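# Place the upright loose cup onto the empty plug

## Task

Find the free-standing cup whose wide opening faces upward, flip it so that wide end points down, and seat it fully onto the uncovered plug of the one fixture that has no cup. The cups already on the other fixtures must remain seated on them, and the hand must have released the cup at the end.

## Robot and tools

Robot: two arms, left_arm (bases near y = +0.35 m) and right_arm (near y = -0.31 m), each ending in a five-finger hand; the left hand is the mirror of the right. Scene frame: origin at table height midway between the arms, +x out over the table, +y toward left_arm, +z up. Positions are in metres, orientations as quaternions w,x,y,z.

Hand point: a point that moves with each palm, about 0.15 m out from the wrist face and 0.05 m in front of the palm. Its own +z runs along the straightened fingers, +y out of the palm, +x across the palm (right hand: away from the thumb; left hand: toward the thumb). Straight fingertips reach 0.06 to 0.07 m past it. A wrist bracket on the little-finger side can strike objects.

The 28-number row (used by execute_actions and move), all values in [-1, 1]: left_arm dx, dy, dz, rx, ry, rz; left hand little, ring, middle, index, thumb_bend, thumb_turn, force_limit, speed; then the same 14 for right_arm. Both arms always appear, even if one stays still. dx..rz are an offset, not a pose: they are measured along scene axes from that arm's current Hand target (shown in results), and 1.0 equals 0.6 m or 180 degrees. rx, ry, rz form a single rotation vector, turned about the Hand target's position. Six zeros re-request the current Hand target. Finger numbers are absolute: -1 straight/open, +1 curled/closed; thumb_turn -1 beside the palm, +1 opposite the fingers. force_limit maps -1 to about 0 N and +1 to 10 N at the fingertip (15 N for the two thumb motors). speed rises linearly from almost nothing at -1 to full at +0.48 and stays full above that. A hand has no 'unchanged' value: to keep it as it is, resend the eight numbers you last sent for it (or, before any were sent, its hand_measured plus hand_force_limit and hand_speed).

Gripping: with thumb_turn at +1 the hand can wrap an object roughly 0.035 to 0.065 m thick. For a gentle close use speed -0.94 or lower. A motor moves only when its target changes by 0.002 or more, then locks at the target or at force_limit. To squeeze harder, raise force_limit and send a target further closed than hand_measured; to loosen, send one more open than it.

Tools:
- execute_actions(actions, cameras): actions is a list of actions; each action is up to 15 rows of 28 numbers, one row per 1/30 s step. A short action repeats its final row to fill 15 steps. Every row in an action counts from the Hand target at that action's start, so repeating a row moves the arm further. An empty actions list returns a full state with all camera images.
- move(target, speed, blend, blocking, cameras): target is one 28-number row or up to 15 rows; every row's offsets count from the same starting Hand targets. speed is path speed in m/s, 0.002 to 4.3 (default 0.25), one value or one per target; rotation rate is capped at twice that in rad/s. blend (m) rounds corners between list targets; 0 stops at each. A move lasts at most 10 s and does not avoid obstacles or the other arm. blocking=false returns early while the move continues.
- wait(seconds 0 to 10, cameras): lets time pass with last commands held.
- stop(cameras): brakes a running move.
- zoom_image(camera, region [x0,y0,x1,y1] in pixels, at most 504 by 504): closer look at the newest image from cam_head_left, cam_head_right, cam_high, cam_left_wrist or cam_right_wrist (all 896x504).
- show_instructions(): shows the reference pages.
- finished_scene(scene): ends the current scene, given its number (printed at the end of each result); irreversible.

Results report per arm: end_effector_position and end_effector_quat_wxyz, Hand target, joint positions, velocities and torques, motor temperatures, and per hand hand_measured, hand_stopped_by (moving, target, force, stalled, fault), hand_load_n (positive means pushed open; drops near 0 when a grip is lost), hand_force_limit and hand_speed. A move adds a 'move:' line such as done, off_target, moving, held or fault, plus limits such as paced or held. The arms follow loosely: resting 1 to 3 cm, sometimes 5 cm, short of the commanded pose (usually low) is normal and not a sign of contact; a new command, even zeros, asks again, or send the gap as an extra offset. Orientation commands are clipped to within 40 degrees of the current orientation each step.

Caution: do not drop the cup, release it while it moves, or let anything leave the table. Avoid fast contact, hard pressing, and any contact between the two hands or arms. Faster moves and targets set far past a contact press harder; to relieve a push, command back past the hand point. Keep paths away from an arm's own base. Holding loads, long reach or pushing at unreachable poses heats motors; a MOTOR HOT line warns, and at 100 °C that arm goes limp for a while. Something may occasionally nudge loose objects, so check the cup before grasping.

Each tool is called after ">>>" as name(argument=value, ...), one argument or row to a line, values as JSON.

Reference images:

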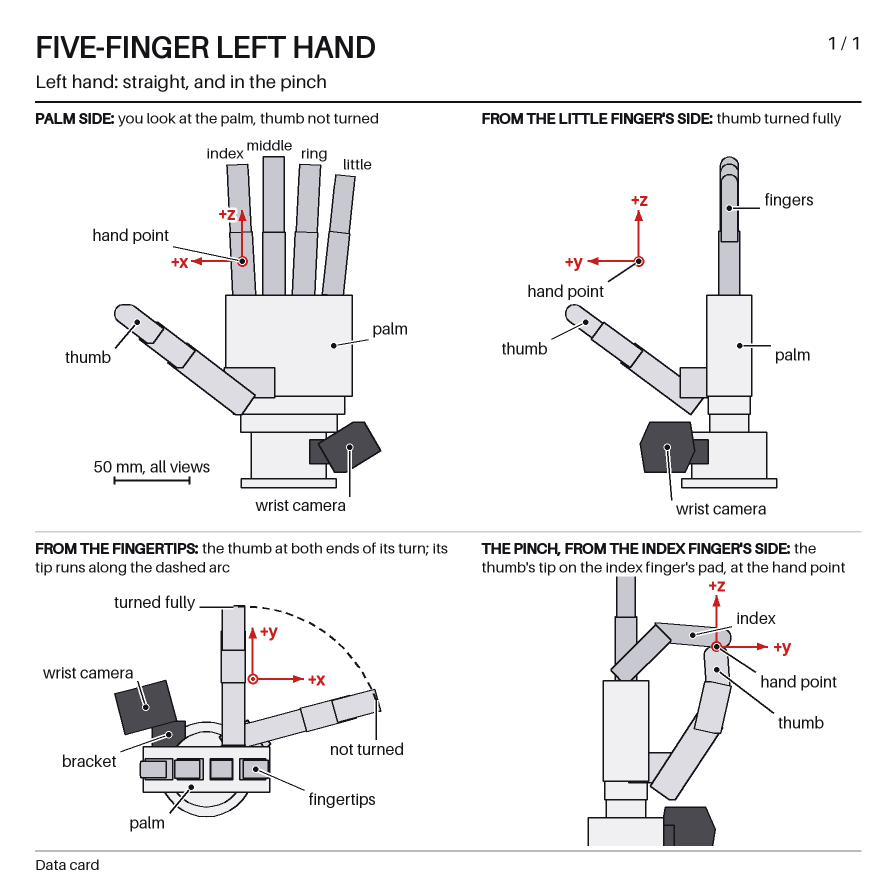

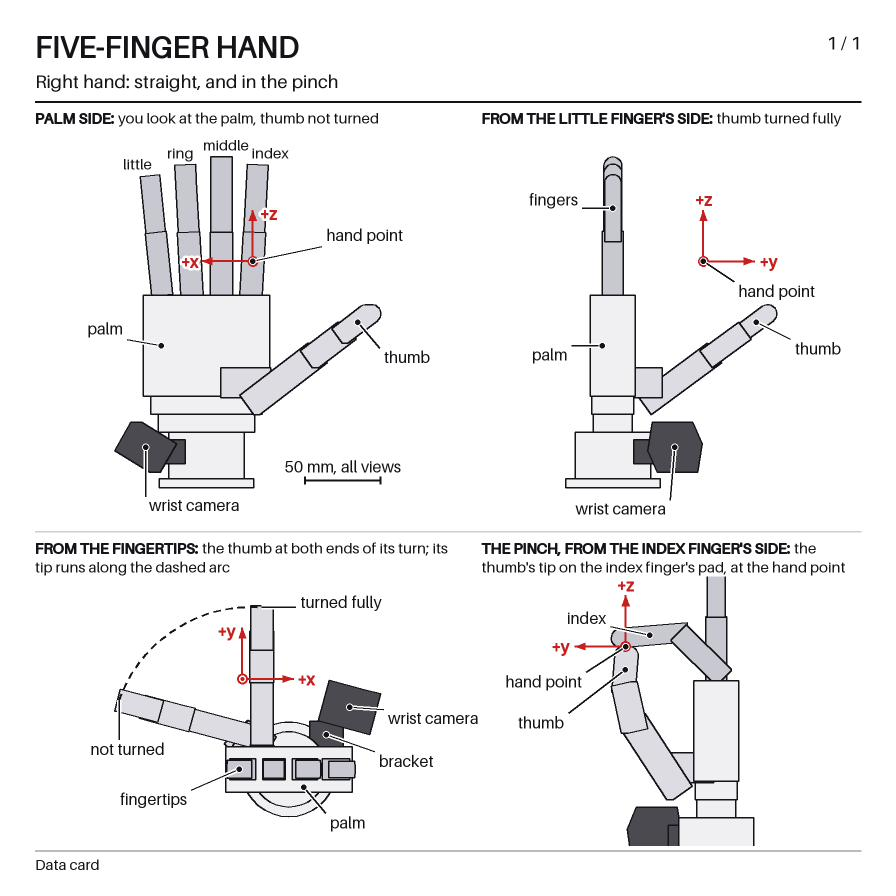

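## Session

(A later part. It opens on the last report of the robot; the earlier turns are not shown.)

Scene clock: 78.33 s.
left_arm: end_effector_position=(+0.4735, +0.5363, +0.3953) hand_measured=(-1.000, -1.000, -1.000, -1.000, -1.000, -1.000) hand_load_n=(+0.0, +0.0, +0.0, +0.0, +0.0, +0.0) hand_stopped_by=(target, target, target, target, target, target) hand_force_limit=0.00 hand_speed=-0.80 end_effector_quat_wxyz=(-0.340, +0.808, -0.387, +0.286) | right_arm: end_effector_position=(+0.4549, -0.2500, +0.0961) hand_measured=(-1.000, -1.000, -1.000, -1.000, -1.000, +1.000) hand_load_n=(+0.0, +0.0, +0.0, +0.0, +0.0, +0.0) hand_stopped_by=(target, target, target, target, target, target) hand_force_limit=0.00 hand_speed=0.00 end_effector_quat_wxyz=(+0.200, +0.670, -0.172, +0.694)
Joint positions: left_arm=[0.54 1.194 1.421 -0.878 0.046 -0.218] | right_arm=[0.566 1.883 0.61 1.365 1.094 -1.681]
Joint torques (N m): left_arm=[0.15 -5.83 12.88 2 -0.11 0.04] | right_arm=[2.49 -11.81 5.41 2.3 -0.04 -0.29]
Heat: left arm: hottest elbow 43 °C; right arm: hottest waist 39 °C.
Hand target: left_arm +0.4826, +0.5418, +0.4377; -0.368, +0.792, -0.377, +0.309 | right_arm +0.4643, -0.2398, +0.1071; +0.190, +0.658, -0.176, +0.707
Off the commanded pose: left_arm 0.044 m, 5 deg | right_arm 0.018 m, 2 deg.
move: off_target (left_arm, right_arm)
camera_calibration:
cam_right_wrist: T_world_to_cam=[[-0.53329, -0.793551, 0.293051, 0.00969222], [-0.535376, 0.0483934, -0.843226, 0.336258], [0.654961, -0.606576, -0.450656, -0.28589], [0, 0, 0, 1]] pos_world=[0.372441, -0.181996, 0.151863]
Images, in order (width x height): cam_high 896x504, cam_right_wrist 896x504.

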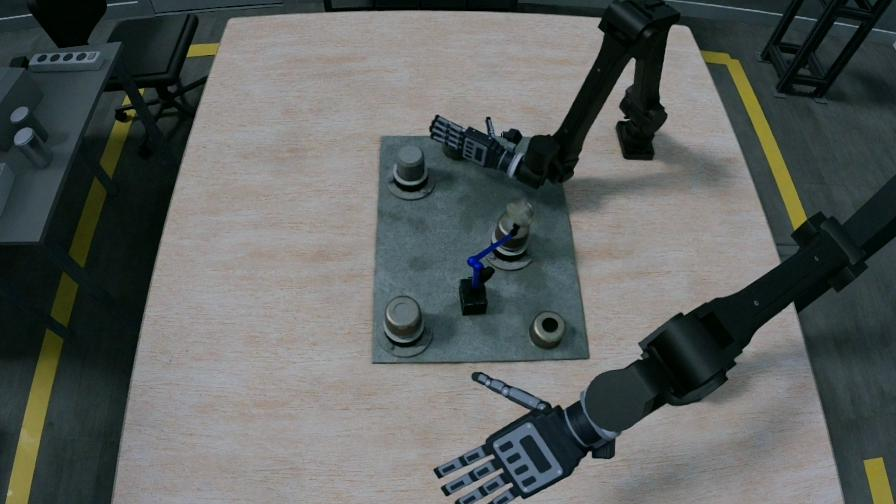

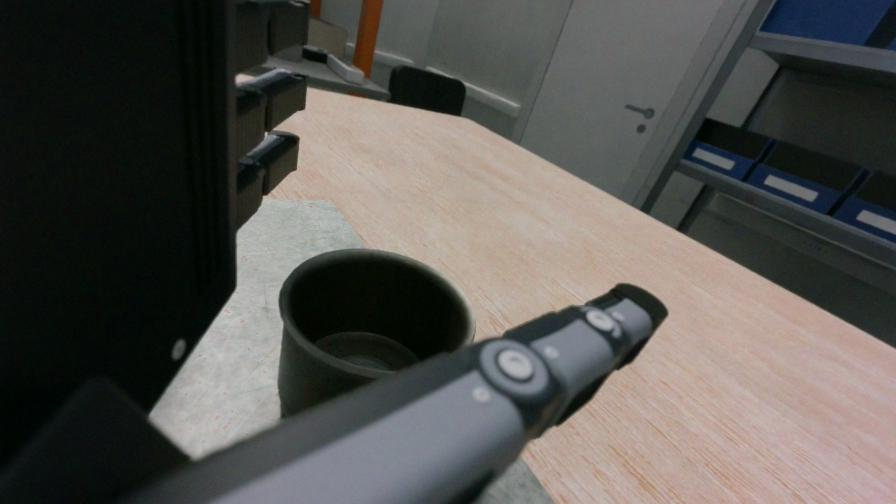

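>>> move(
  target=[0,0,0,0,0,0,-1,-1,-1,-1,-1,-1,0,-0.8, 0.006,0.012,-0.05,0,0,0,-1,-1,-1,-1,-1,1,0,0],
  speed=0.06,
  cameras=["cam_right_wrist","cam_high"],
)

Scene clock: 80.53 s.
left_arm: end_effector_position=(+0.4735, +0.5363, +0.3953) hand_measured=(-1.000, -1.000, -1.000, -1.000, -1.000, -1.000) hand_load_n=(+0.0, +0.0, +0.0, +0.0, +0.0, +0.0) hand_stopped_by=(target, target, target, target, target, target) hand_force_limit=0.00 hand_speed=-0.80 end_effector_quat_wxyz=(-0.340, +0.808, -0.387, +0.286) | right_arm: end_effector_position=(+0.4598, -0.2442, +0.0683) hand_measured=(-1.000, -1.000, -1.000, -1.000, -1.000, +1.000) hand_load_n=(+0.0, +0.0, -0.5, +0.0, +0.0, +0.0) hand_stopped_by=(target, target, target, target, target, target) hand_force_limit=0.00 hand_speed=0.00 end_effector_quat_wxyz=(+0.200, +0.669, -0.175, +0.694)
Joint positions: left_arm=[0.54 1.194 1.421 -0.878 0.046 -0.218] | right_arm=[0.573 1.991 0.644 1.446 1.105 -1.684]
Joint torques (N m): left_arm=[-0.21 -5.95 12.77 1.98 -0.09 0.03] | right_arm=[2.67 -12.63 4.6 2.3 -0.04 -0.29]
Heat: left arm: hottest elbow 43 °C; right arm: hottest waist 39 °C.
Hand target: left_arm +0.4826, +0.5418, +0.4377; -0.368, +0.792, -0.377, +0.309 | right_arm +0.4679, -0.2326, +0.0771; +0.190, +0.658, -0.176, +0.707
Off the commanded pose: left_arm 0.044 m, 5 deg | right_arm 0.017 m, 2 deg.
move: off_target (left_arm, right_arm)
camera_calibration:
cam_right_wrist: T_world_to_cam=[[-0.538287, -0.791703, 0.288882, 0.0281517], [-0.531474, 0.0528716, -0.845423, 0.314607], [0.65405, -0.608614, -0.44923, -0.298273], [0, 0, 0, 1]] pos_world=[0.377445, -0.175879, 0.12385]
Images, in order (width x height): cam_high 896x504, cam_right_wrist 896x504.

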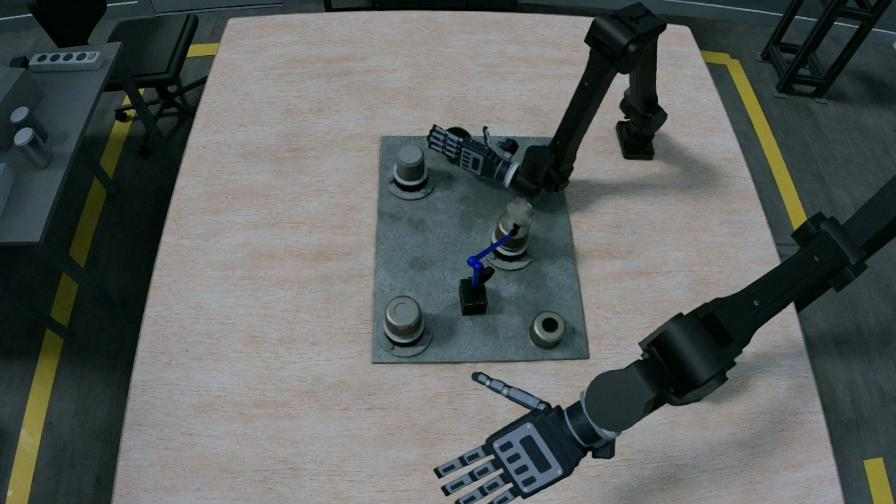

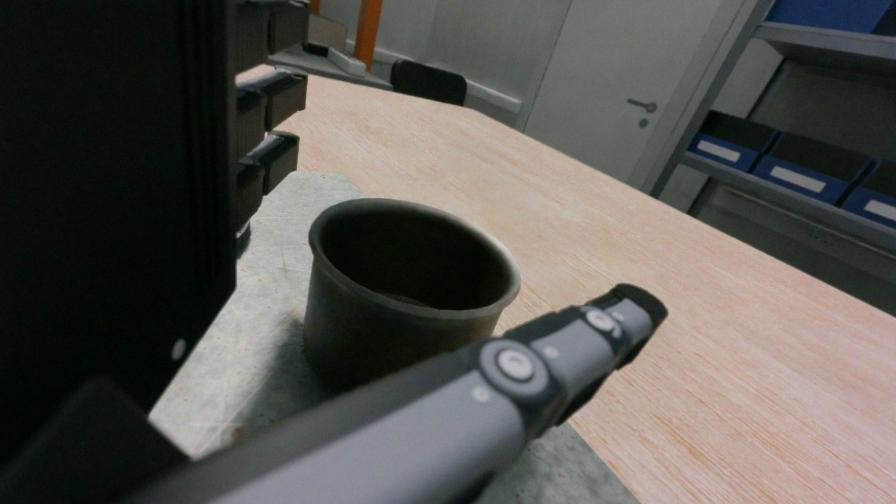

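>>> zoom_image(
  camera="cam_high",
  region=[400, 80, 600, 220],
)

Scaled by 2.520 from the camera's 896x504 image, which has a finer 1280x720 frame.

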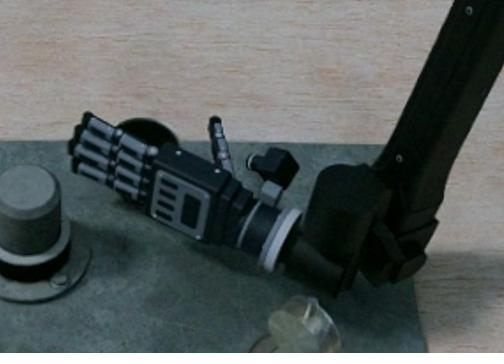

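>>> execute_actions(
  actions=[],
  cameras=["cam_head_left","cam_head_right","cam_left_wrist"],
)

>>> zoom_image(
  camera="cam_head_right",
  region=[400, 220, 540, 360],
)

>>> zoom_image(
  camera="cam_head_left",
  region=[380, 220, 520, 360],
)

Scene clock: 82.47 s.
left_arm: end_effector_position=(+0.4735, +0.5363, +0.3953) hand_measured=(-1.000, -1.000, -1.000, -1.000, -1.000, -1.000) hand_load_n=(+0.0, +0.0, +0.0, +0.0, +0.0, +0.0) hand_stopped_by=(target, target, target, target, target, target) hand_force_limit=0.00 hand_speed=-0.80 end_effector_quat_wxyz=(-0.340, +0.808, -0.387, +0.286) | right_arm: end_effector_position=(+0.4598, -0.2442, +0.0683) hand_measured=(-1.000, -1.000, -1.000, -1.000, -1.000, +1.000) hand_load_n=(+0.0, +0.0, +0.0, +0.0, +0.0, +0.0) hand_stopped_by=(target, target, target, target, target, target) hand_force_limit=0.00 hand_speed=0.00 end_effector_quat_wxyz=(+0.200, +0.669, -0.175, +0.694)
Joint positions: left_arm=[0.54 1.194 1.421 -0.878 0.046 -0.218] | right_arm=[0.573 1.991 0.644 1.446 1.105 -1.684]
Joint velocities: within noise
Joint torques (N m): left_arm=[0.79 -6.18 12.77 2.32 -0.12 -0.02] | right_arm=[2.67 -12.57 4.59 2.29 -0.04 -0.29]
Motor temperatures (°C): left_arm=[36 33 43 34 31 35] | right_arm=[39 34 34 35 31 31]
Heat: left arm: hottest elbow 43 °C; right arm: hottest waist 39 °C.
Hand target: left_arm +0.4826, +0.5418, +0.4377; -0.368, +0.792, -0.377, +0.309 | right_arm +0.4679, -0.2326, +0.0771; +0.190, +0.658, -0.176, +0.707
Off the commanded pose: left_arm 0.044 m, 5 deg | right_arm 0.017 m, 2 deg.
camera_calibration:
cam_left_wrist: T_world_to_cam=[[0.521438, 0.263197, 0.811683, -0.716262], [-0.0367163, -0.943439, 0.329508, 0.392716], [0.852499, -0.20162, -0.482281, 0.0106167], [0, 0, 0, 1]] pos_world=[0.378854, 0.561162, 0.457095]
Images, in order (width x height): cam_head_left 896x504, cam_head_right 896x504, cam_left_wrist 896x504.

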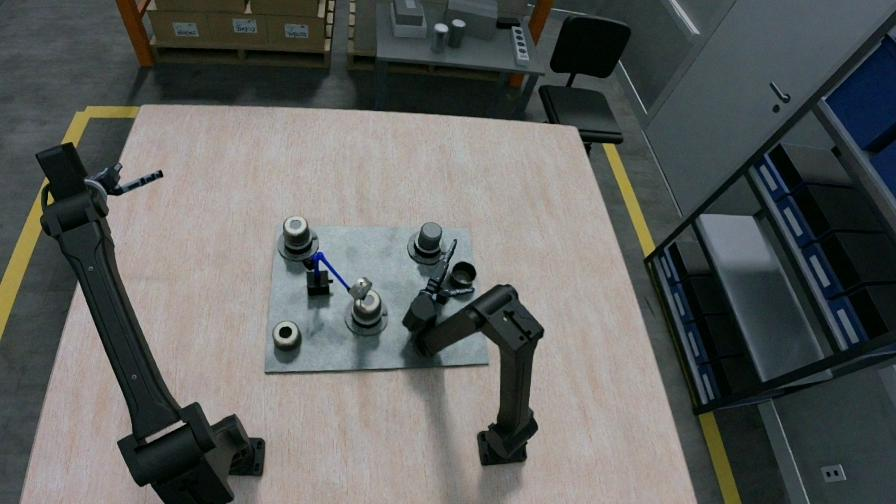

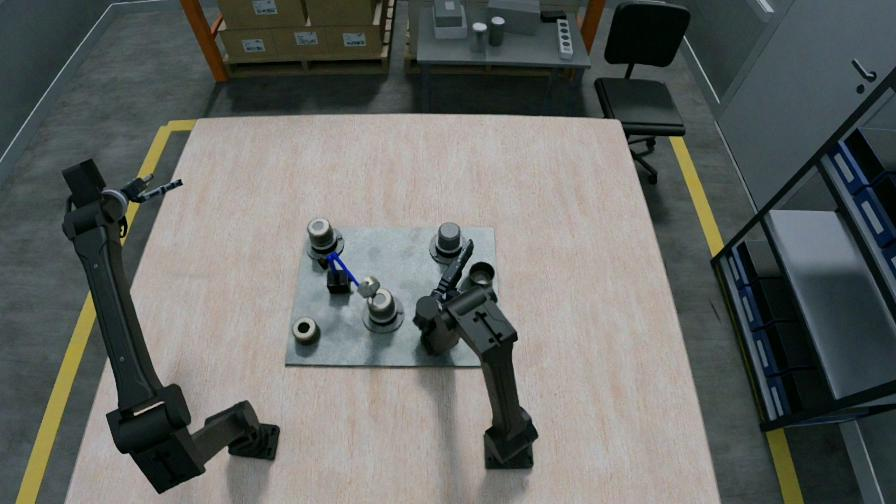

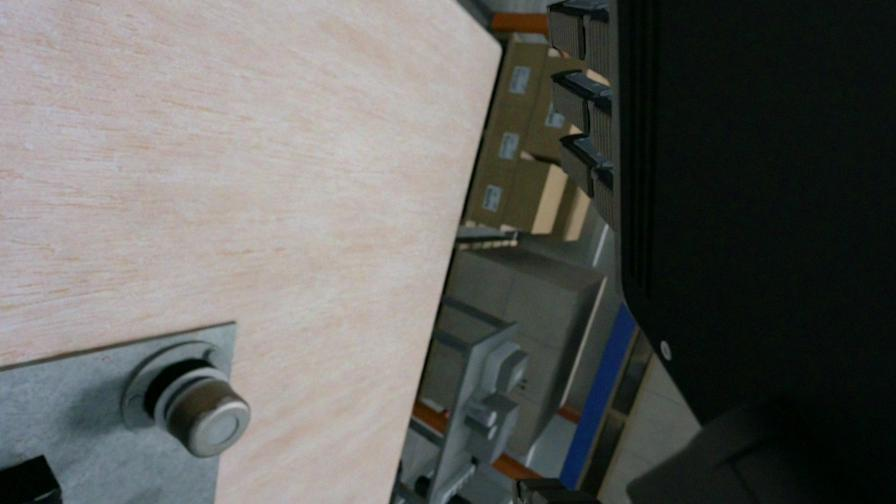

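Scaled by 3.600 from the camera's 896x504 image, which has a finer 1280x720 frame.

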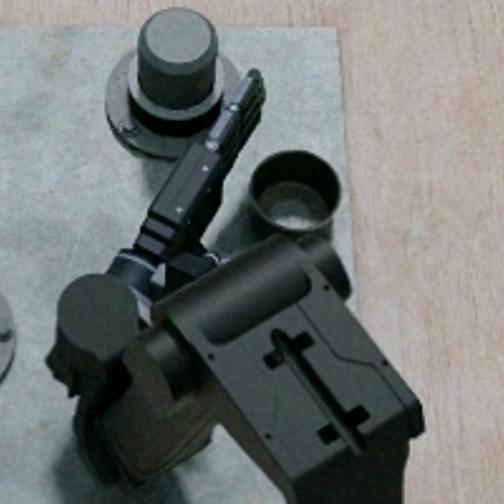

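Scaled by 3.600 from the camera's 896x504 image, which has a finer 1280x720 frame.

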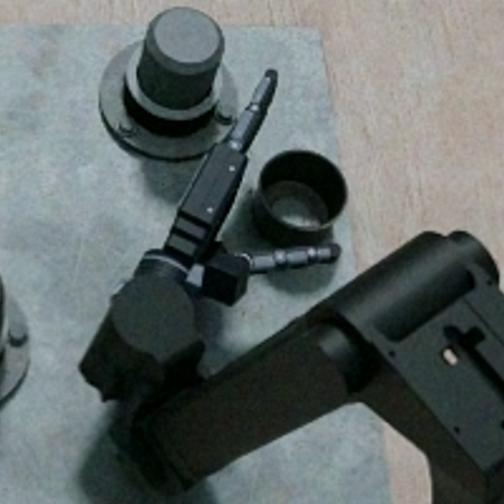

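>>> execute_actions(
  actions=[],
  cameras=["cam_high"],
)

>>> zoom_image(
  camera="cam_high",
  region=[490, 120, 600, 220],
)

Scene clock: 83.57 s.
left_arm: end_effector_position=(+0.4735, +0.5363, +0.3953) hand_measured=(-1.000, -1.000, -1.000, -1.000, -1.000, -1.000) hand_load_n=(+0.0, +0.0, +0.0, +0.0, +0.0, +0.0) hand_stopped_by=(target, target, target, target, target, target) hand_force_limit=0.00 hand_speed=-0.80 end_effector_quat_wxyz=(-0.340, +0.808, -0.387, +0.286) | right_arm: end_effector_position=(+0.4598, -0.2442, +0.0683) hand_measured=(-1.000, -1.000, -1.000, -1.000, -1.000, +1.000) hand_load_n=(+0.0, +0.0, +0.0, +0.0, +0.0, +0.0) hand_stopped_by=(target, target, target, target, target, target) hand_force_limit=0.00 hand_speed=0.00 end_effector_quat_wxyz=(+0.200, +0.669, -0.175, +0.694)
Joint positions: left_arm=[0.54 1.194 1.421 -0.878 0.046 -0.218] | right_arm=[0.573 1.991 0.644 1.446 1.105 -1.684]
Joint velocities: within noise
Joint torques (N m): left_arm=[0.21 -4.89 12.85 1.76 -0.13 0] | right_arm=[2.67 -12.63 4.6 2.29 -0.04 -0.28]
Motor temperatures (°C): left_arm=[36 33 43 34 31 35] | right_arm=[39 34 34 35 31 31]
Heat: left arm: hottest elbow 43 °C; right arm: hottest waist 39 °C.
Hand target: left_arm +0.4826, +0.5418, +0.4377; -0.368, +0.792, -0.377, +0.309 | right_arm +0.4679, -0.2326, +0.0771; +0.190, +0.658, -0.176, +0.707
Off the commanded pose: left_arm 0.044 m, 5 deg | right_arm 0.017 m, 2 deg.
Images, in order (width x height): cam_high 896x504.

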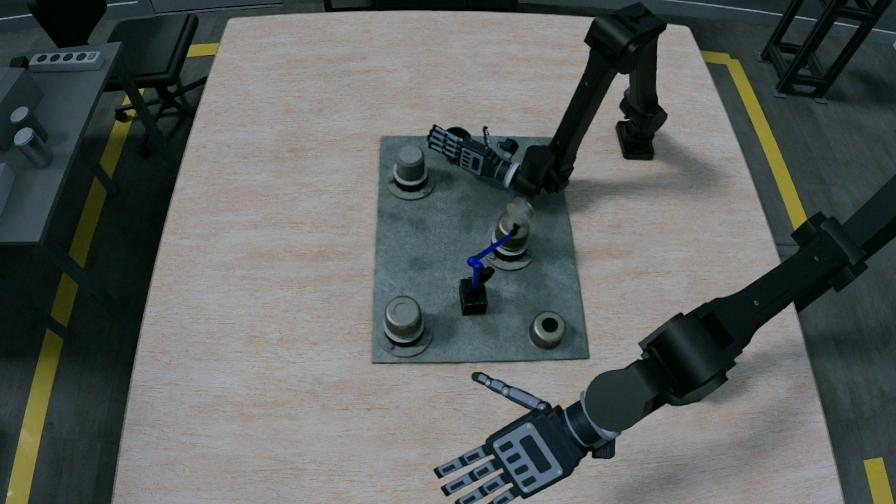

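Scaled by 4.582 from the camera's 896x504 image, which has a finer 1280x720 frame.

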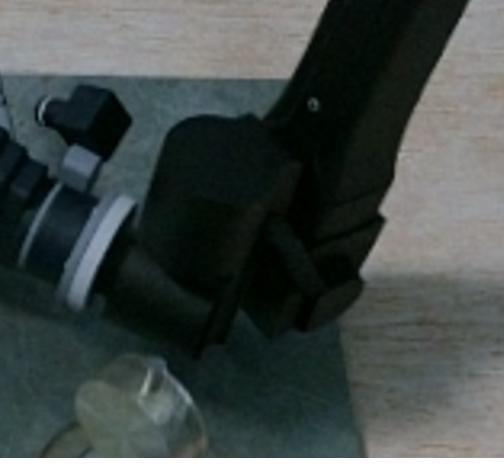

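>>> move(
  target=[0,0,0,0,0,0,-1,-1,-1,-1,-1,-1,0,-0.8, -0.002,0.003,-0.04,0.006,0.0105,0,-1,-1,-1,-1,-1,1,0,0],
  speed=0.05,
  cameras=["cam_right_wrist","cam_high"],
)

>>> zoom_image(
  camera="cam_high",
  region=[410, 100, 590, 220],
)

Scene clock: 87.50 s.
left_arm: end_effector_position=(+0.4735, +0.5363, +0.3953) hand_measured=(-1.000, -1.000, -1.000, -1.000, -1.000, -1.000) hand_load_n=(+0.0, +0.0, +0.0, -0.5, +0.0, -0.5) hand_stopped_by=(target, target, target, target, target, target) hand_force_limit=0.00 hand_speed=-0.80 end_effector_quat_wxyz=(-0.340, +0.808, -0.387, +0.286) | right_arm: end_effector_position=(+0.4585, -0.2442, +0.0508) hand_measured=(-1.000, -1.000, -1.000, -1.000, -1.000, +1.000) hand_load_n=(+0.0, +0.0, +0.5, +0.0, +0.0, +0.5) hand_stopped_by=(target, target, target, target, target, target) hand_force_limit=0.00 hand_speed=0.00 end_effector_quat_wxyz=(+0.202, +0.675, -0.176, +0.687)
Joint positions: left_arm=[0.54 1.194 1.421 -0.878 0.046 -0.218] | right_arm=[0.574 2.029 0.65 1.437 1.113 -1.654]
Joint torques (N m): left_arm=[-0.67 -5.6 12.66 1.99 -0.13 0] | right_arm=[2.73 -12.86 4.26 0.59 -0.01 0.13]
Heat: left arm: hottest elbow 43 °C; right arm: hottest waist 39 °C.
Hand target: left_arm +0.4826, +0.5418, +0.4377; -0.368, +0.792, -0.377, +0.309 | right_arm +0.4667, -0.2308, +0.0531; +0.186, +0.672, -0.180, +0.694
Off the commanded pose: left_arm 0.044 m, 5 deg | right_arm 0.016 m, 2 deg.
move: off_target (left_arm, right_arm)
camera_calibration:
cam_right_wrist: T_world_to_cam=[[-0.536593, -0.790303, 0.295785, 0.0317152], [-0.547482, 0.0593181, -0.834713, 0.307449], [0.64213, -0.609838, -0.464506, -0.299248], [0, 0, 0, 1]] pos_world=[0.377497, -0.175666, 0.108248]
Images, in order (width x height): cam_high 896x504, cam_right_wrist 896x504.

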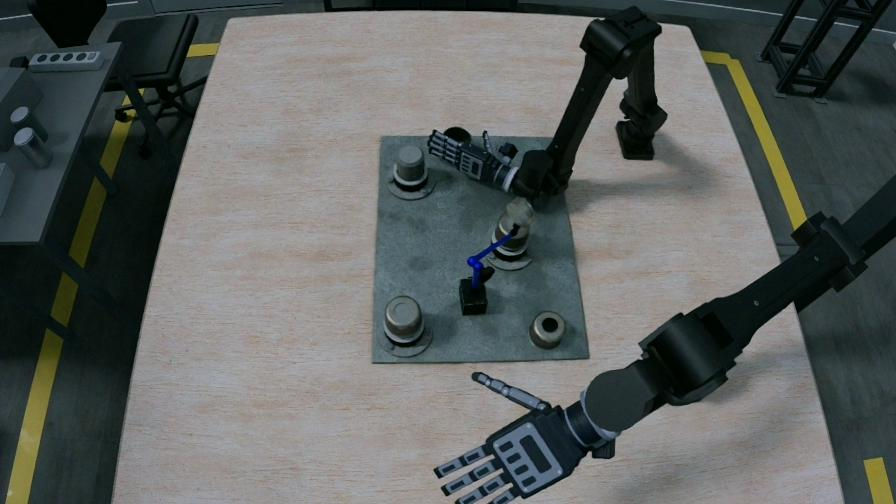

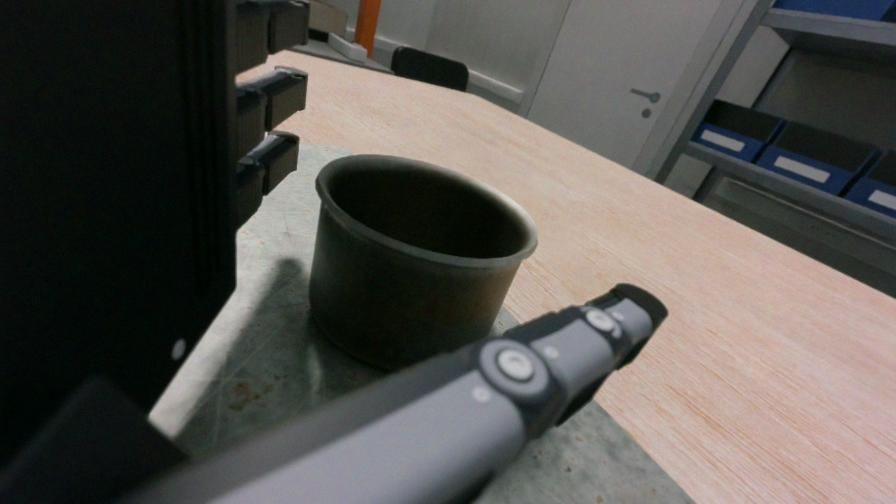

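Scaled by 2.800 from the camera's 896x504 image, which has a finer 1280x720 frame.

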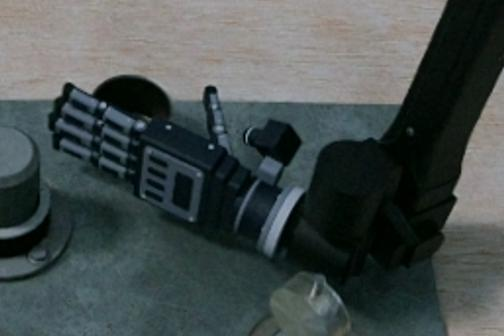

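>>> move(
  target=[0,0,0,0,0,0,-1,-1,-1,-1,-1,-1,0,-0.8, 0,0,-0.022,0,0,0,-1,-1,-1,-1,-1,1,0,0],
  speed=0.04,
  cameras=["cam_right_wrist"],
)

Scene clock: 89.60 s.
left_arm: end_effector_position=(+0.4735, +0.5363, +0.3953) hand_measured=(-1.000, -1.000, -1.000, -1.000, -1.000, -1.000) hand_load_n=(+0.0, +0.0, +0.0, +0.0, +0.0, -0.5) hand_stopped_by=(target, target, target, target, target, target) hand_force_limit=0.00 hand_speed=-0.80 end_effector_quat_wxyz=(-0.340, +0.808, -0.387, +0.286) | right_arm: end_effector_position=(+0.4584, -0.2442, +0.0354) hand_measured=(-1.000, -1.000, -1.000, -1.000, -1.000, +1.000) hand_load_n=(+0.0, +0.0, +0.0, +0.0, +0.0, +0.0) hand_stopped_by=(target, target, target, target, target, target) hand_force_limit=0.00 hand_speed=0.00 end_effector_quat_wxyz=(+0.209, +0.683, -0.169, +0.680)
Joint positions: left_arm=[0.54 1.194 1.421 -0.878 0.046 -0.218] | right_arm=[0.574 2.07 0.659 1.437 1.113 -1.651]
Joint torques (N m): left_arm=[0.21 -5.89 12.77 1.91 -0.12 0] | right_arm=[2.67 -13.1 3.93 2.02 -0.01 0.12]
Heat: left arm: hottest elbow 43 °C; right arm: hottest waist 39 °C.
Hand target: left_arm +0.4826, +0.5418, +0.4377; -0.368, +0.792, -0.377, +0.309 | right_arm +0.4667, -0.2308, +0.0399; +0.186, +0.672, -0.180, +0.694
Off the commanded pose: left_arm 0.044 m, 5 deg | right_arm 0.016 m, 4 deg.
move: off_target (left_arm, right_arm)
camera_calibration:
cam_right_wrist: T_world_to_cam=[[-0.528699, -0.785762, 0.321023, 0.0328009], [-0.568591, 0.047044, -0.821274, 0.300687], [0.630223, -0.616738, -0.471649, -0.302338], [0, 0, 0, 1]] pos_world=[0.37885, -0.174835, 0.093819]
Images, in order (width x height): cam_right_wrist 896x504.

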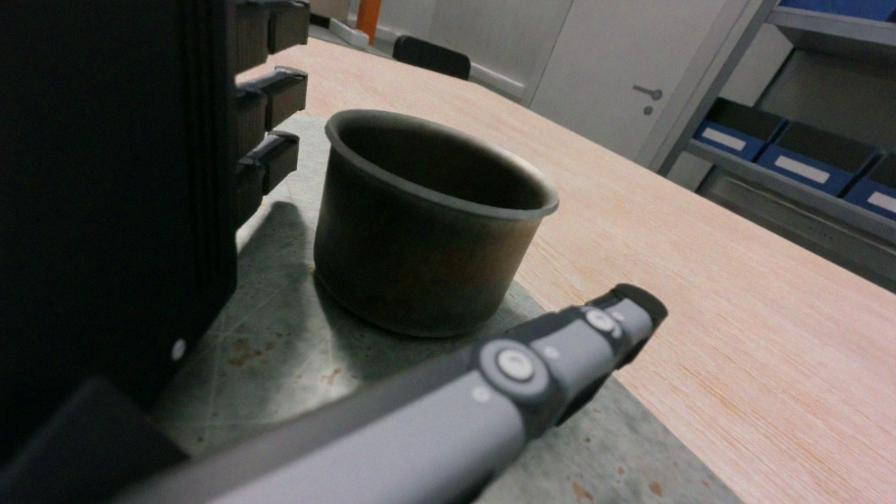

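>>> execute_actions(
  actions=[
    [[0,0,0,0,0,0,-1,-1,-1,-1,-1,-1,0,-0.8, 0,0,0,0,0,0,-1,-1,0.15,0.15,0.0,1,0,-0.9]],
  ],
  cameras=["cam_right_wrist"],
)

Scene clock: 93.80 s.
left_arm: end_effector_position=(+0.4735, +0.5363, +0.3953) hand_measured=(-1.000, -1.000, -1.000, -1.000, -1.000, -1.000) hand_load_n=(+0.0, +0.0, +0.0, +0.0, +0.0, +0.0) hand_stopped_by=(target, target, target, target, target, target) hand_force_limit=0.00 hand_speed=-0.80 end_effector_quat_wxyz=(-0.340, +0.808, -0.387, +0.286) | right_arm: end_effector_position=(+0.4604, -0.2361, +0.0351) hand_measured=(-1.000, -1.000, -0.396, -0.370, -0.682, +1.000) hand_load_n=(+0.0, +0.0, +3.0, +5.5, +8.5, -2.0) hand_stopped_by=(target, target, force, force, force, target) hand_force_limit=0.00 hand_speed=-0.90 end_effector_quat_wxyz=(+0.200, +0.684, -0.162, +0.683)
Joint positions: left_arm=[0.54 1.194 1.421 -0.878 0.046 -0.218] | right_arm=[0.586 2.072 0.662 1.437 1.1 -1.648]
Joint torques (N m): left_arm=[-0.03 -5.25 12.66 1.81 -0.11 -0.02] | right_arm=[2.32 -13.22 3.69 2.03 -0.01 0.1]
Heat: left arm: hottest elbow 44 °C; right arm: hottest waist 39 °C.
Hand target: left_arm +0.4826, +0.5418, +0.4377; -0.368, +0.792, -0.377, +0.309 | right_arm +0.4667, -0.2308, +0.0399; +0.186, +0.672, -0.180, +0.694
Off the commanded pose: left_arm 0.044 m, 5 deg | right_arm 0.010 m, 3 deg.
Step readings (end_effector_position of left_arm | right_arm):
0: (+0.4735, +0.5363, +0.3953) | (+0.4584, -0.2442, +0.0354)
1: (+0.4735, +0.5363, +0.3953) | (+0.4584, -0.2442, +0.0354)
2: (+0.4735, +0.5363, +0.3953) | (+0.4584, -0.2442, +0.0354)
4: (+0.4735, +0.5363, +0.3953) | (+0.4584, -0.2442, +0.0354)
8: (+0.4735, +0.5363, +0.3953) | (+0.4584, -0.2442, +0.0354)
15: (+0.4735, +0.5363, +0.3953) | (+0.4584, -0.2442, +0.0354)
camera_calibration:
cam_right_wrist: T_world_to_cam=[[-0.510184, -0.799539, 0.316937, 0.0286477], [-0.567124, 0.0357003, -0.822858, 0.298047], [0.646593, -0.599552, -0.471651, -0.302249], [0, 0, 0, 1]] pos_world=[0.379077, -0.16895, 0.0936143]
Images, in order (width x height): cam_right_wrist 896x504.

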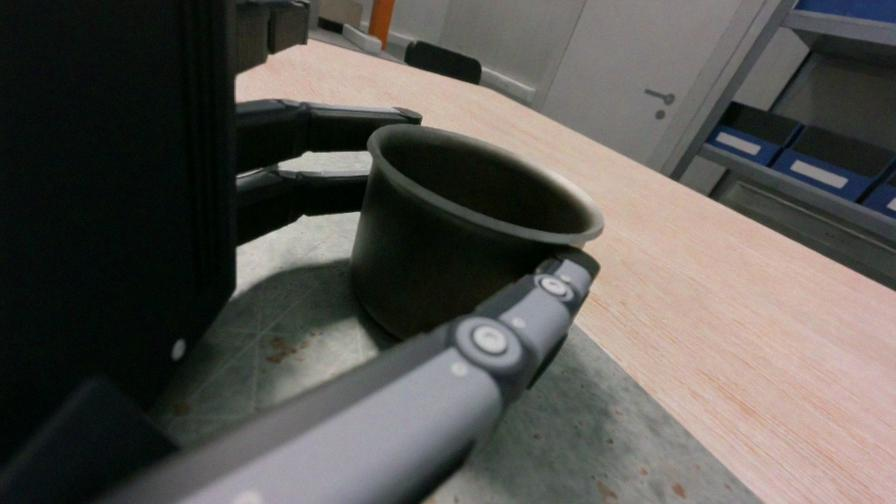

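>>> move(
  target=[0,0,0,0,0,0,-1,-1,-1,-1,-1,-1,0,-0.8, 0,0,0.06,0,0,0,-1,-1,0.15,0.15,0.0,1,0,-0.9],
  speed=0.05,
  cameras=["cam_right_wrist","cam_high"],
)

Scene clock: 96.93 s.
left_arm: end_effector_position=(+0.4735, +0.5363, +0.3953) hand_measured=(-1.000, -1.000, -1.000, -1.000, -1.000, -1.000) hand_load_n=(+0.0, +0.0, +0.0, +0.0, +0.0, +0.0) hand_stopped_by=(target, target, target, target, target, target) hand_force_limit=0.00 hand_speed=-0.80 end_effector_quat_wxyz=(-0.340, +0.808, -0.387, +0.286) | right_arm: end_effector_position=(+0.4633, -0.2345, +0.0610) hand_measured=(-1.000, -1.000, -0.396, -0.370, -0.682, +1.000) hand_load_n=(-0.5, +0.0, +2.5, +6.0, +9.0, +0.0) hand_stopped_by=(target, target, force, force, force, target) hand_force_limit=0.00 hand_speed=-0.90 end_effector_quat_wxyz=(+0.198, +0.680, -0.171, +0.685)
Joint positions: left_arm=[0.54 1.194 1.421 -0.878 0.046 -0.218] | right_arm=[0.586 1.989 0.662 1.365 1.113 -1.64]
Joint torques (N m): left_arm=[-0.56 -5.66 12.74 1.94 -0.12 0.02] | right_arm=[2.43 -16.15 2.73 0.84 -0.04 -0.01]
Heat: left arm: hottest elbow 44 °C; right arm: hottest waist 39 °C.
Hand target: left_arm +0.4826, +0.5418, +0.4377; -0.368, +0.792, -0.377, +0.309 | right_arm +0.4667, -0.2308, +0.0759; +0.186, +0.672, -0.180, +0.694
Off the commanded pose: left_arm 0.044 m, 5 deg | right_arm 0.016 m, 2 deg.
move: off_target (left_arm, right_arm)
camera_calibration:
cam_right_wrist: T_world_to_cam=[[-0.523746, -0.79725, 0.300136, 0.0310414], [-0.556272, 0.053239, -0.829293, 0.320452], [0.645175, -0.601296, -0.471372, -0.290722], [0, 0, 0, 1]] pos_world=[0.382083, -0.167123, 0.119394]
Images, in order (width x height): cam_high 896x504, cam_right_wrist 896x504.

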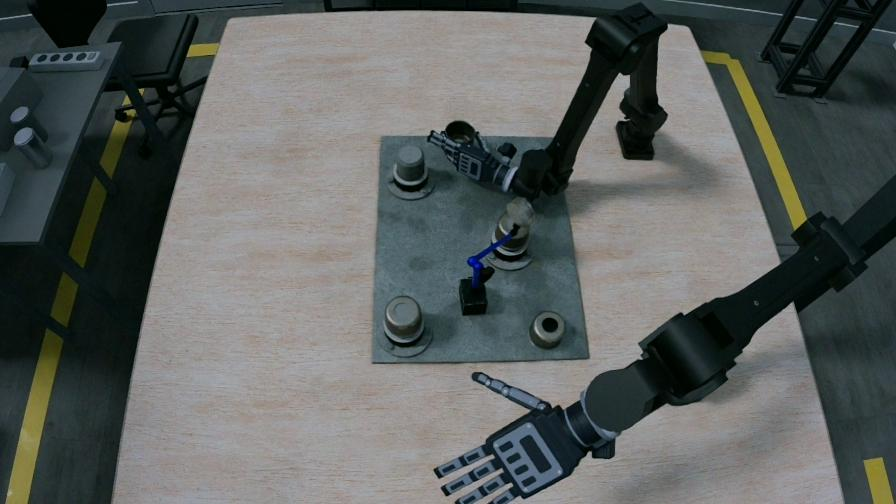

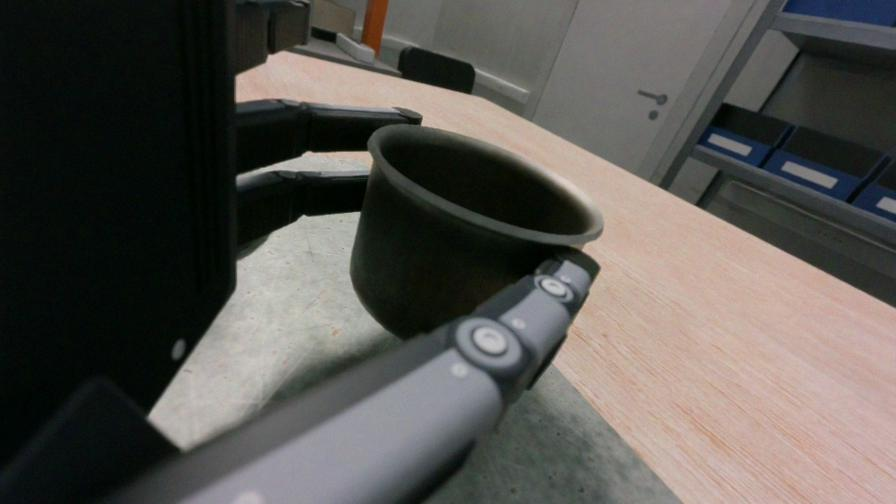

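>>> move(
  target=[
    [0,0,0,0,0,0,-1,-1,-1,-1,-1,-1,0,-0.8, 0,0,0.16,0,0,0,-1,-1,0.15,0.15,0.0,1,0,-0.9],
    [0,0,0,0,0,0,-1,-1,-1,-1,-1,-1,0,-0.8, -0.011,0.035,0.25,0.4667,-0.1846,0.0734,-1,-1,0.15,0.15,0.0,1,0,-0.9],
  ],
  speed=[0.1,0.22],
  blend=0.02,
  cameras=["cam_right_wrist","cam_high","cam_head_right"],
)

Scene clock: 107.33 s.
left_arm: end_effector_position=(+0.4735, +0.5363, +0.3953) hand_measured=(-1.000, -1.000, -1.000, -1.000, -1.000, -1.000) hand_load_n=(+0.0, +0.0, +0.0, +0.0, +0.0, -0.5) hand_stopped_by=(target, target, target, target, target, target) hand_force_limit=0.00 hand_speed=-0.80 end_effector_quat_wxyz=(-0.340, +0.808, -0.387, +0.286) | right_arm: end_effector_position=(+0.4556, -0.2096, +0.1975) hand_measured=(-1.000, -1.000, -0.396, -0.370, -0.682, +1.000) hand_load_n=(+0.0, -0.5, +2.0, +4.5, +9.5, -1.5) hand_stopped_by=(target, target, force, force, force, target) hand_force_limit=0.00 hand_speed=-0.90 end_effector_quat_wxyz=(+0.401, -0.465, +0.557, -0.559)
Joint positions: left_arm=[0.54 1.194 1.421 -0.878 0.046 -0.218] | right_arm=[0.41 1.135 0.478 0.59 0.66 -0.032]
Joint torques (N m): left_arm=[-0.26 -6.01 12.64 1.73 -0.12 0.04] | right_arm=[0.97 -8.23 8.17 2.15 -0.18 0.22]
Heat: left arm: hottest elbow 44 °C; right arm: hottest waist 39 °C.
Hand target: left_arm +0.4826, +0.5418, +0.4377; -0.368, +0.792, -0.377, +0.309 | right_arm +0.4601, -0.2098, +0.2259; +0.430, -0.430, +0.561, -0.561
Off the commanded pose: left_arm 0.044 m, 5 deg | right_arm 0.029 m, 5 deg.
move: off_target (left_arm, right_arm)
camera_calibration:
cam_right_wrist: T_world_to_cam=[[-0.175409, -0.302584, -0.936843, 0.195183], [-0.313723, 0.919168, -0.238135, 0.38221], [0.933172, 0.252138, -0.256158, -0.201207], [0, 0, 0, 1]] pos_world=[0.341906, -0.241524, 0.222333]
Images, in order (width x height): cam_head_right 896x504, cam_high 896x504, cam_right_wrist 896x504.

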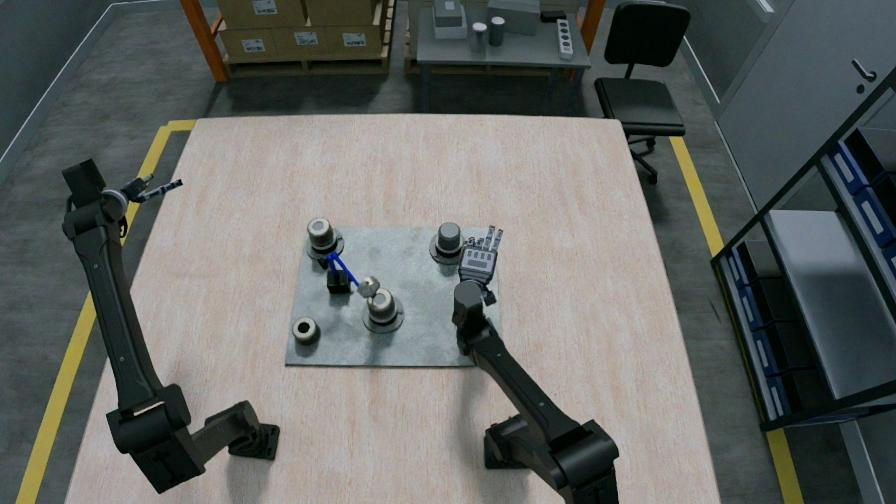

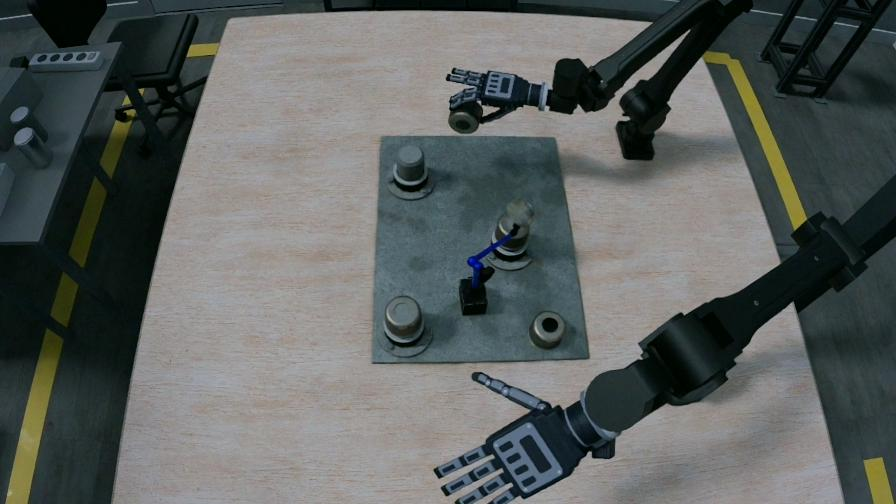

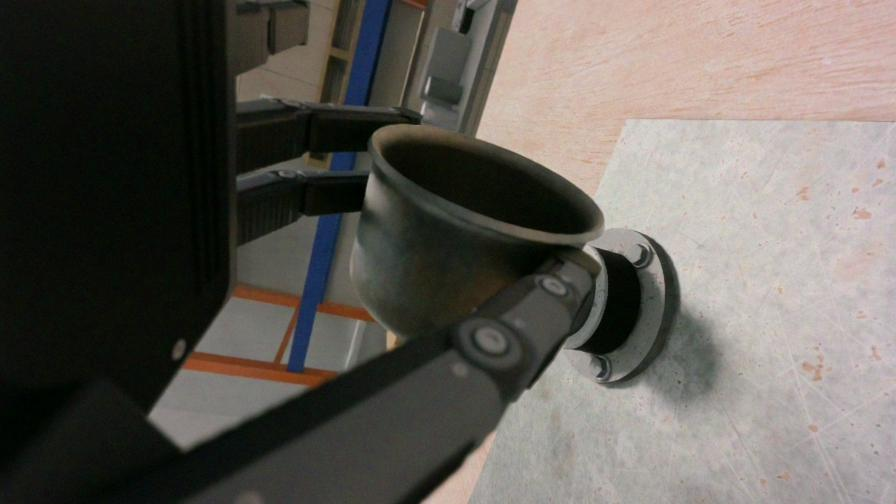

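>>> move(
  target=[0,0,0,0,0,0,-1,-1,-1,-1,-1,-1,0,-0.8, 0.175,0.075,-0.01,0.4988,-0.0483,0.0483,-1,-1,0.15,0.15,0.0,1,0,-0.9],
  speed=0.2,
  cameras=["all"],
)

Scene clock: 114.67 s.
left_arm: end_effector_position=(+0.4735, +0.5363, +0.3953) hand_measured=(-1.000, -1.000, -1.000, -1.000, -1.000, -1.000) hand_load_n=(+0.0, +0.0, +0.0, +0.0, +0.0, -0.5) hand_stopped_by=(target, target, target, target, target, target) hand_force_limit=0.00 hand_speed=-0.80 end_effector_quat_wxyz=(-0.340, +0.808, -0.387, +0.286) | right_arm: end_effector_position=(+0.5492, -0.1636, +0.1884) hand_measured=(-1.000, -1.000, -0.396, -0.368, -0.678, +1.000) hand_load_n=(+0.0, +0.0, +0.0, +0.0, +0.0, +0.0) hand_stopped_by=(target, target, force, force, force, target) hand_force_limit=0.00 hand_speed=-0.90 end_effector_quat_wxyz=(+0.654, -0.015, +0.756, -0.012)
Joint positions: left_arm=[0.54 1.194 1.421 -0.878 0.046 -0.218] | right_arm=[0.221 1.559 0.584 0.828 0.215 1.563]
Joint torques (N m): left_arm=[0.32 -5.6 12.56 2.1 -0.06 0.04] | right_arm=[1.44 -9.99 8.99 3.1 -0.08 0.18]
Heat: left arm: hottest elbow 45 °C; right arm: hottest waist 39 °C.
Hand target: left_arm +0.4826, +0.5418, +0.4377; -0.368, +0.792, -0.377, +0.309 | right_arm +0.5651, -0.1648, +0.2199; +0.682, +0.001, +0.731, +0.001
Off the commanded pose: left_arm 0.044 m, 5 deg | right_arm 0.035 m, 5 deg.
move: off_target (left_arm, right_arm)
camera_calibration:
cam_left_wrist: T_world_to_cam=[[0.521438, 0.263197, 0.811683, -0.716262], [-0.0367163, -0.943439, 0.329508, 0.392716], [0.852499, -0.20162, -0.482281, 0.0106167], [0, 0, 0, 1]] pos_world=[0.378854, 0.561162, 0.457095]
cam_right_wrist: T_world_to_cam=[[-0.0896153, 0.951061, -0.295723, 0.254179], [-0.398462, 0.237885, 0.885798, 0.0903888], [0.912796, 0.197216, 0.357644, -0.415994], [0, 0, 0, 1]] pos_world=[0.438513, -0.181201, 0.143878]

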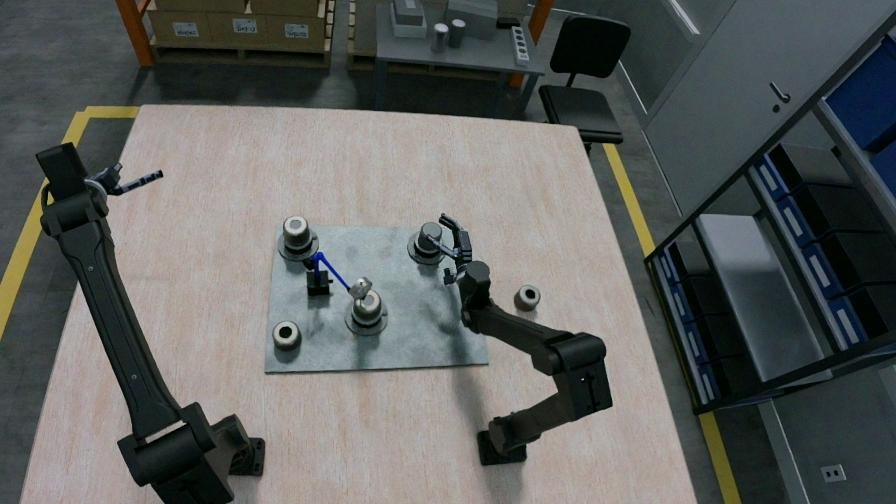

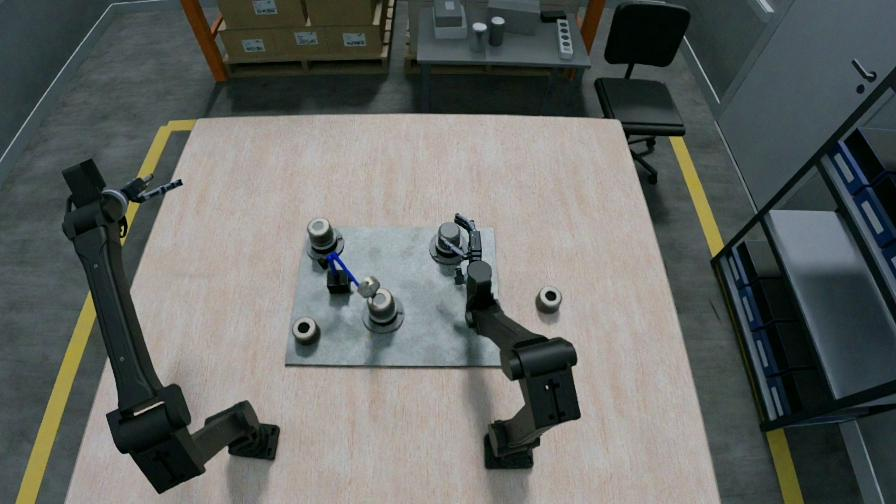

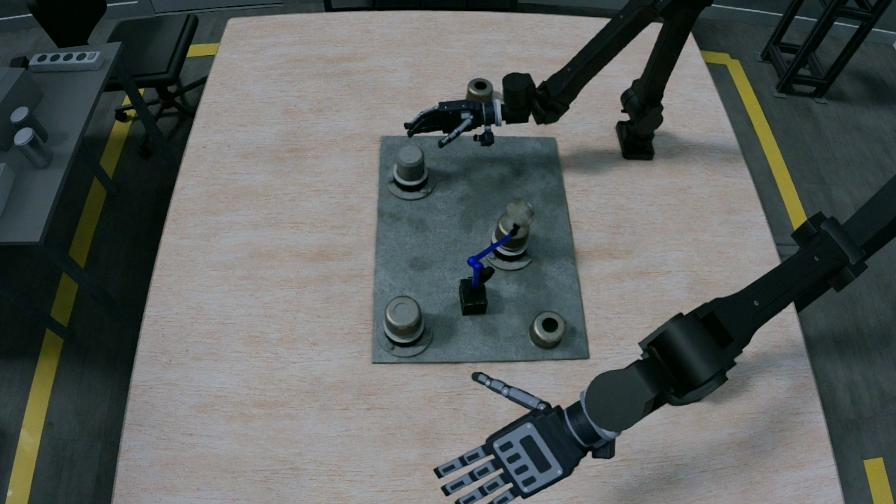

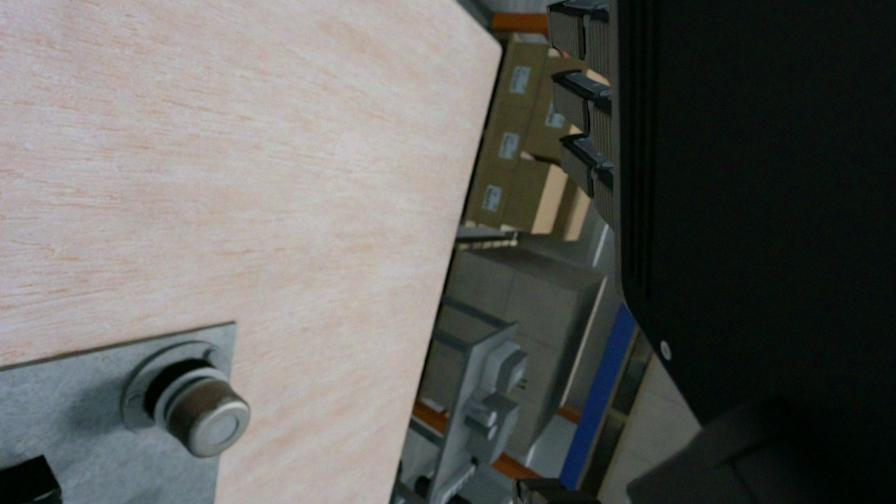

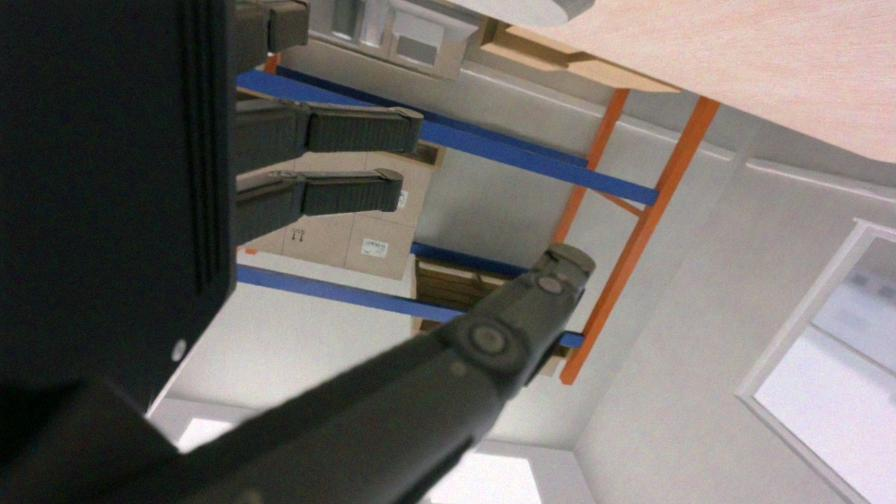

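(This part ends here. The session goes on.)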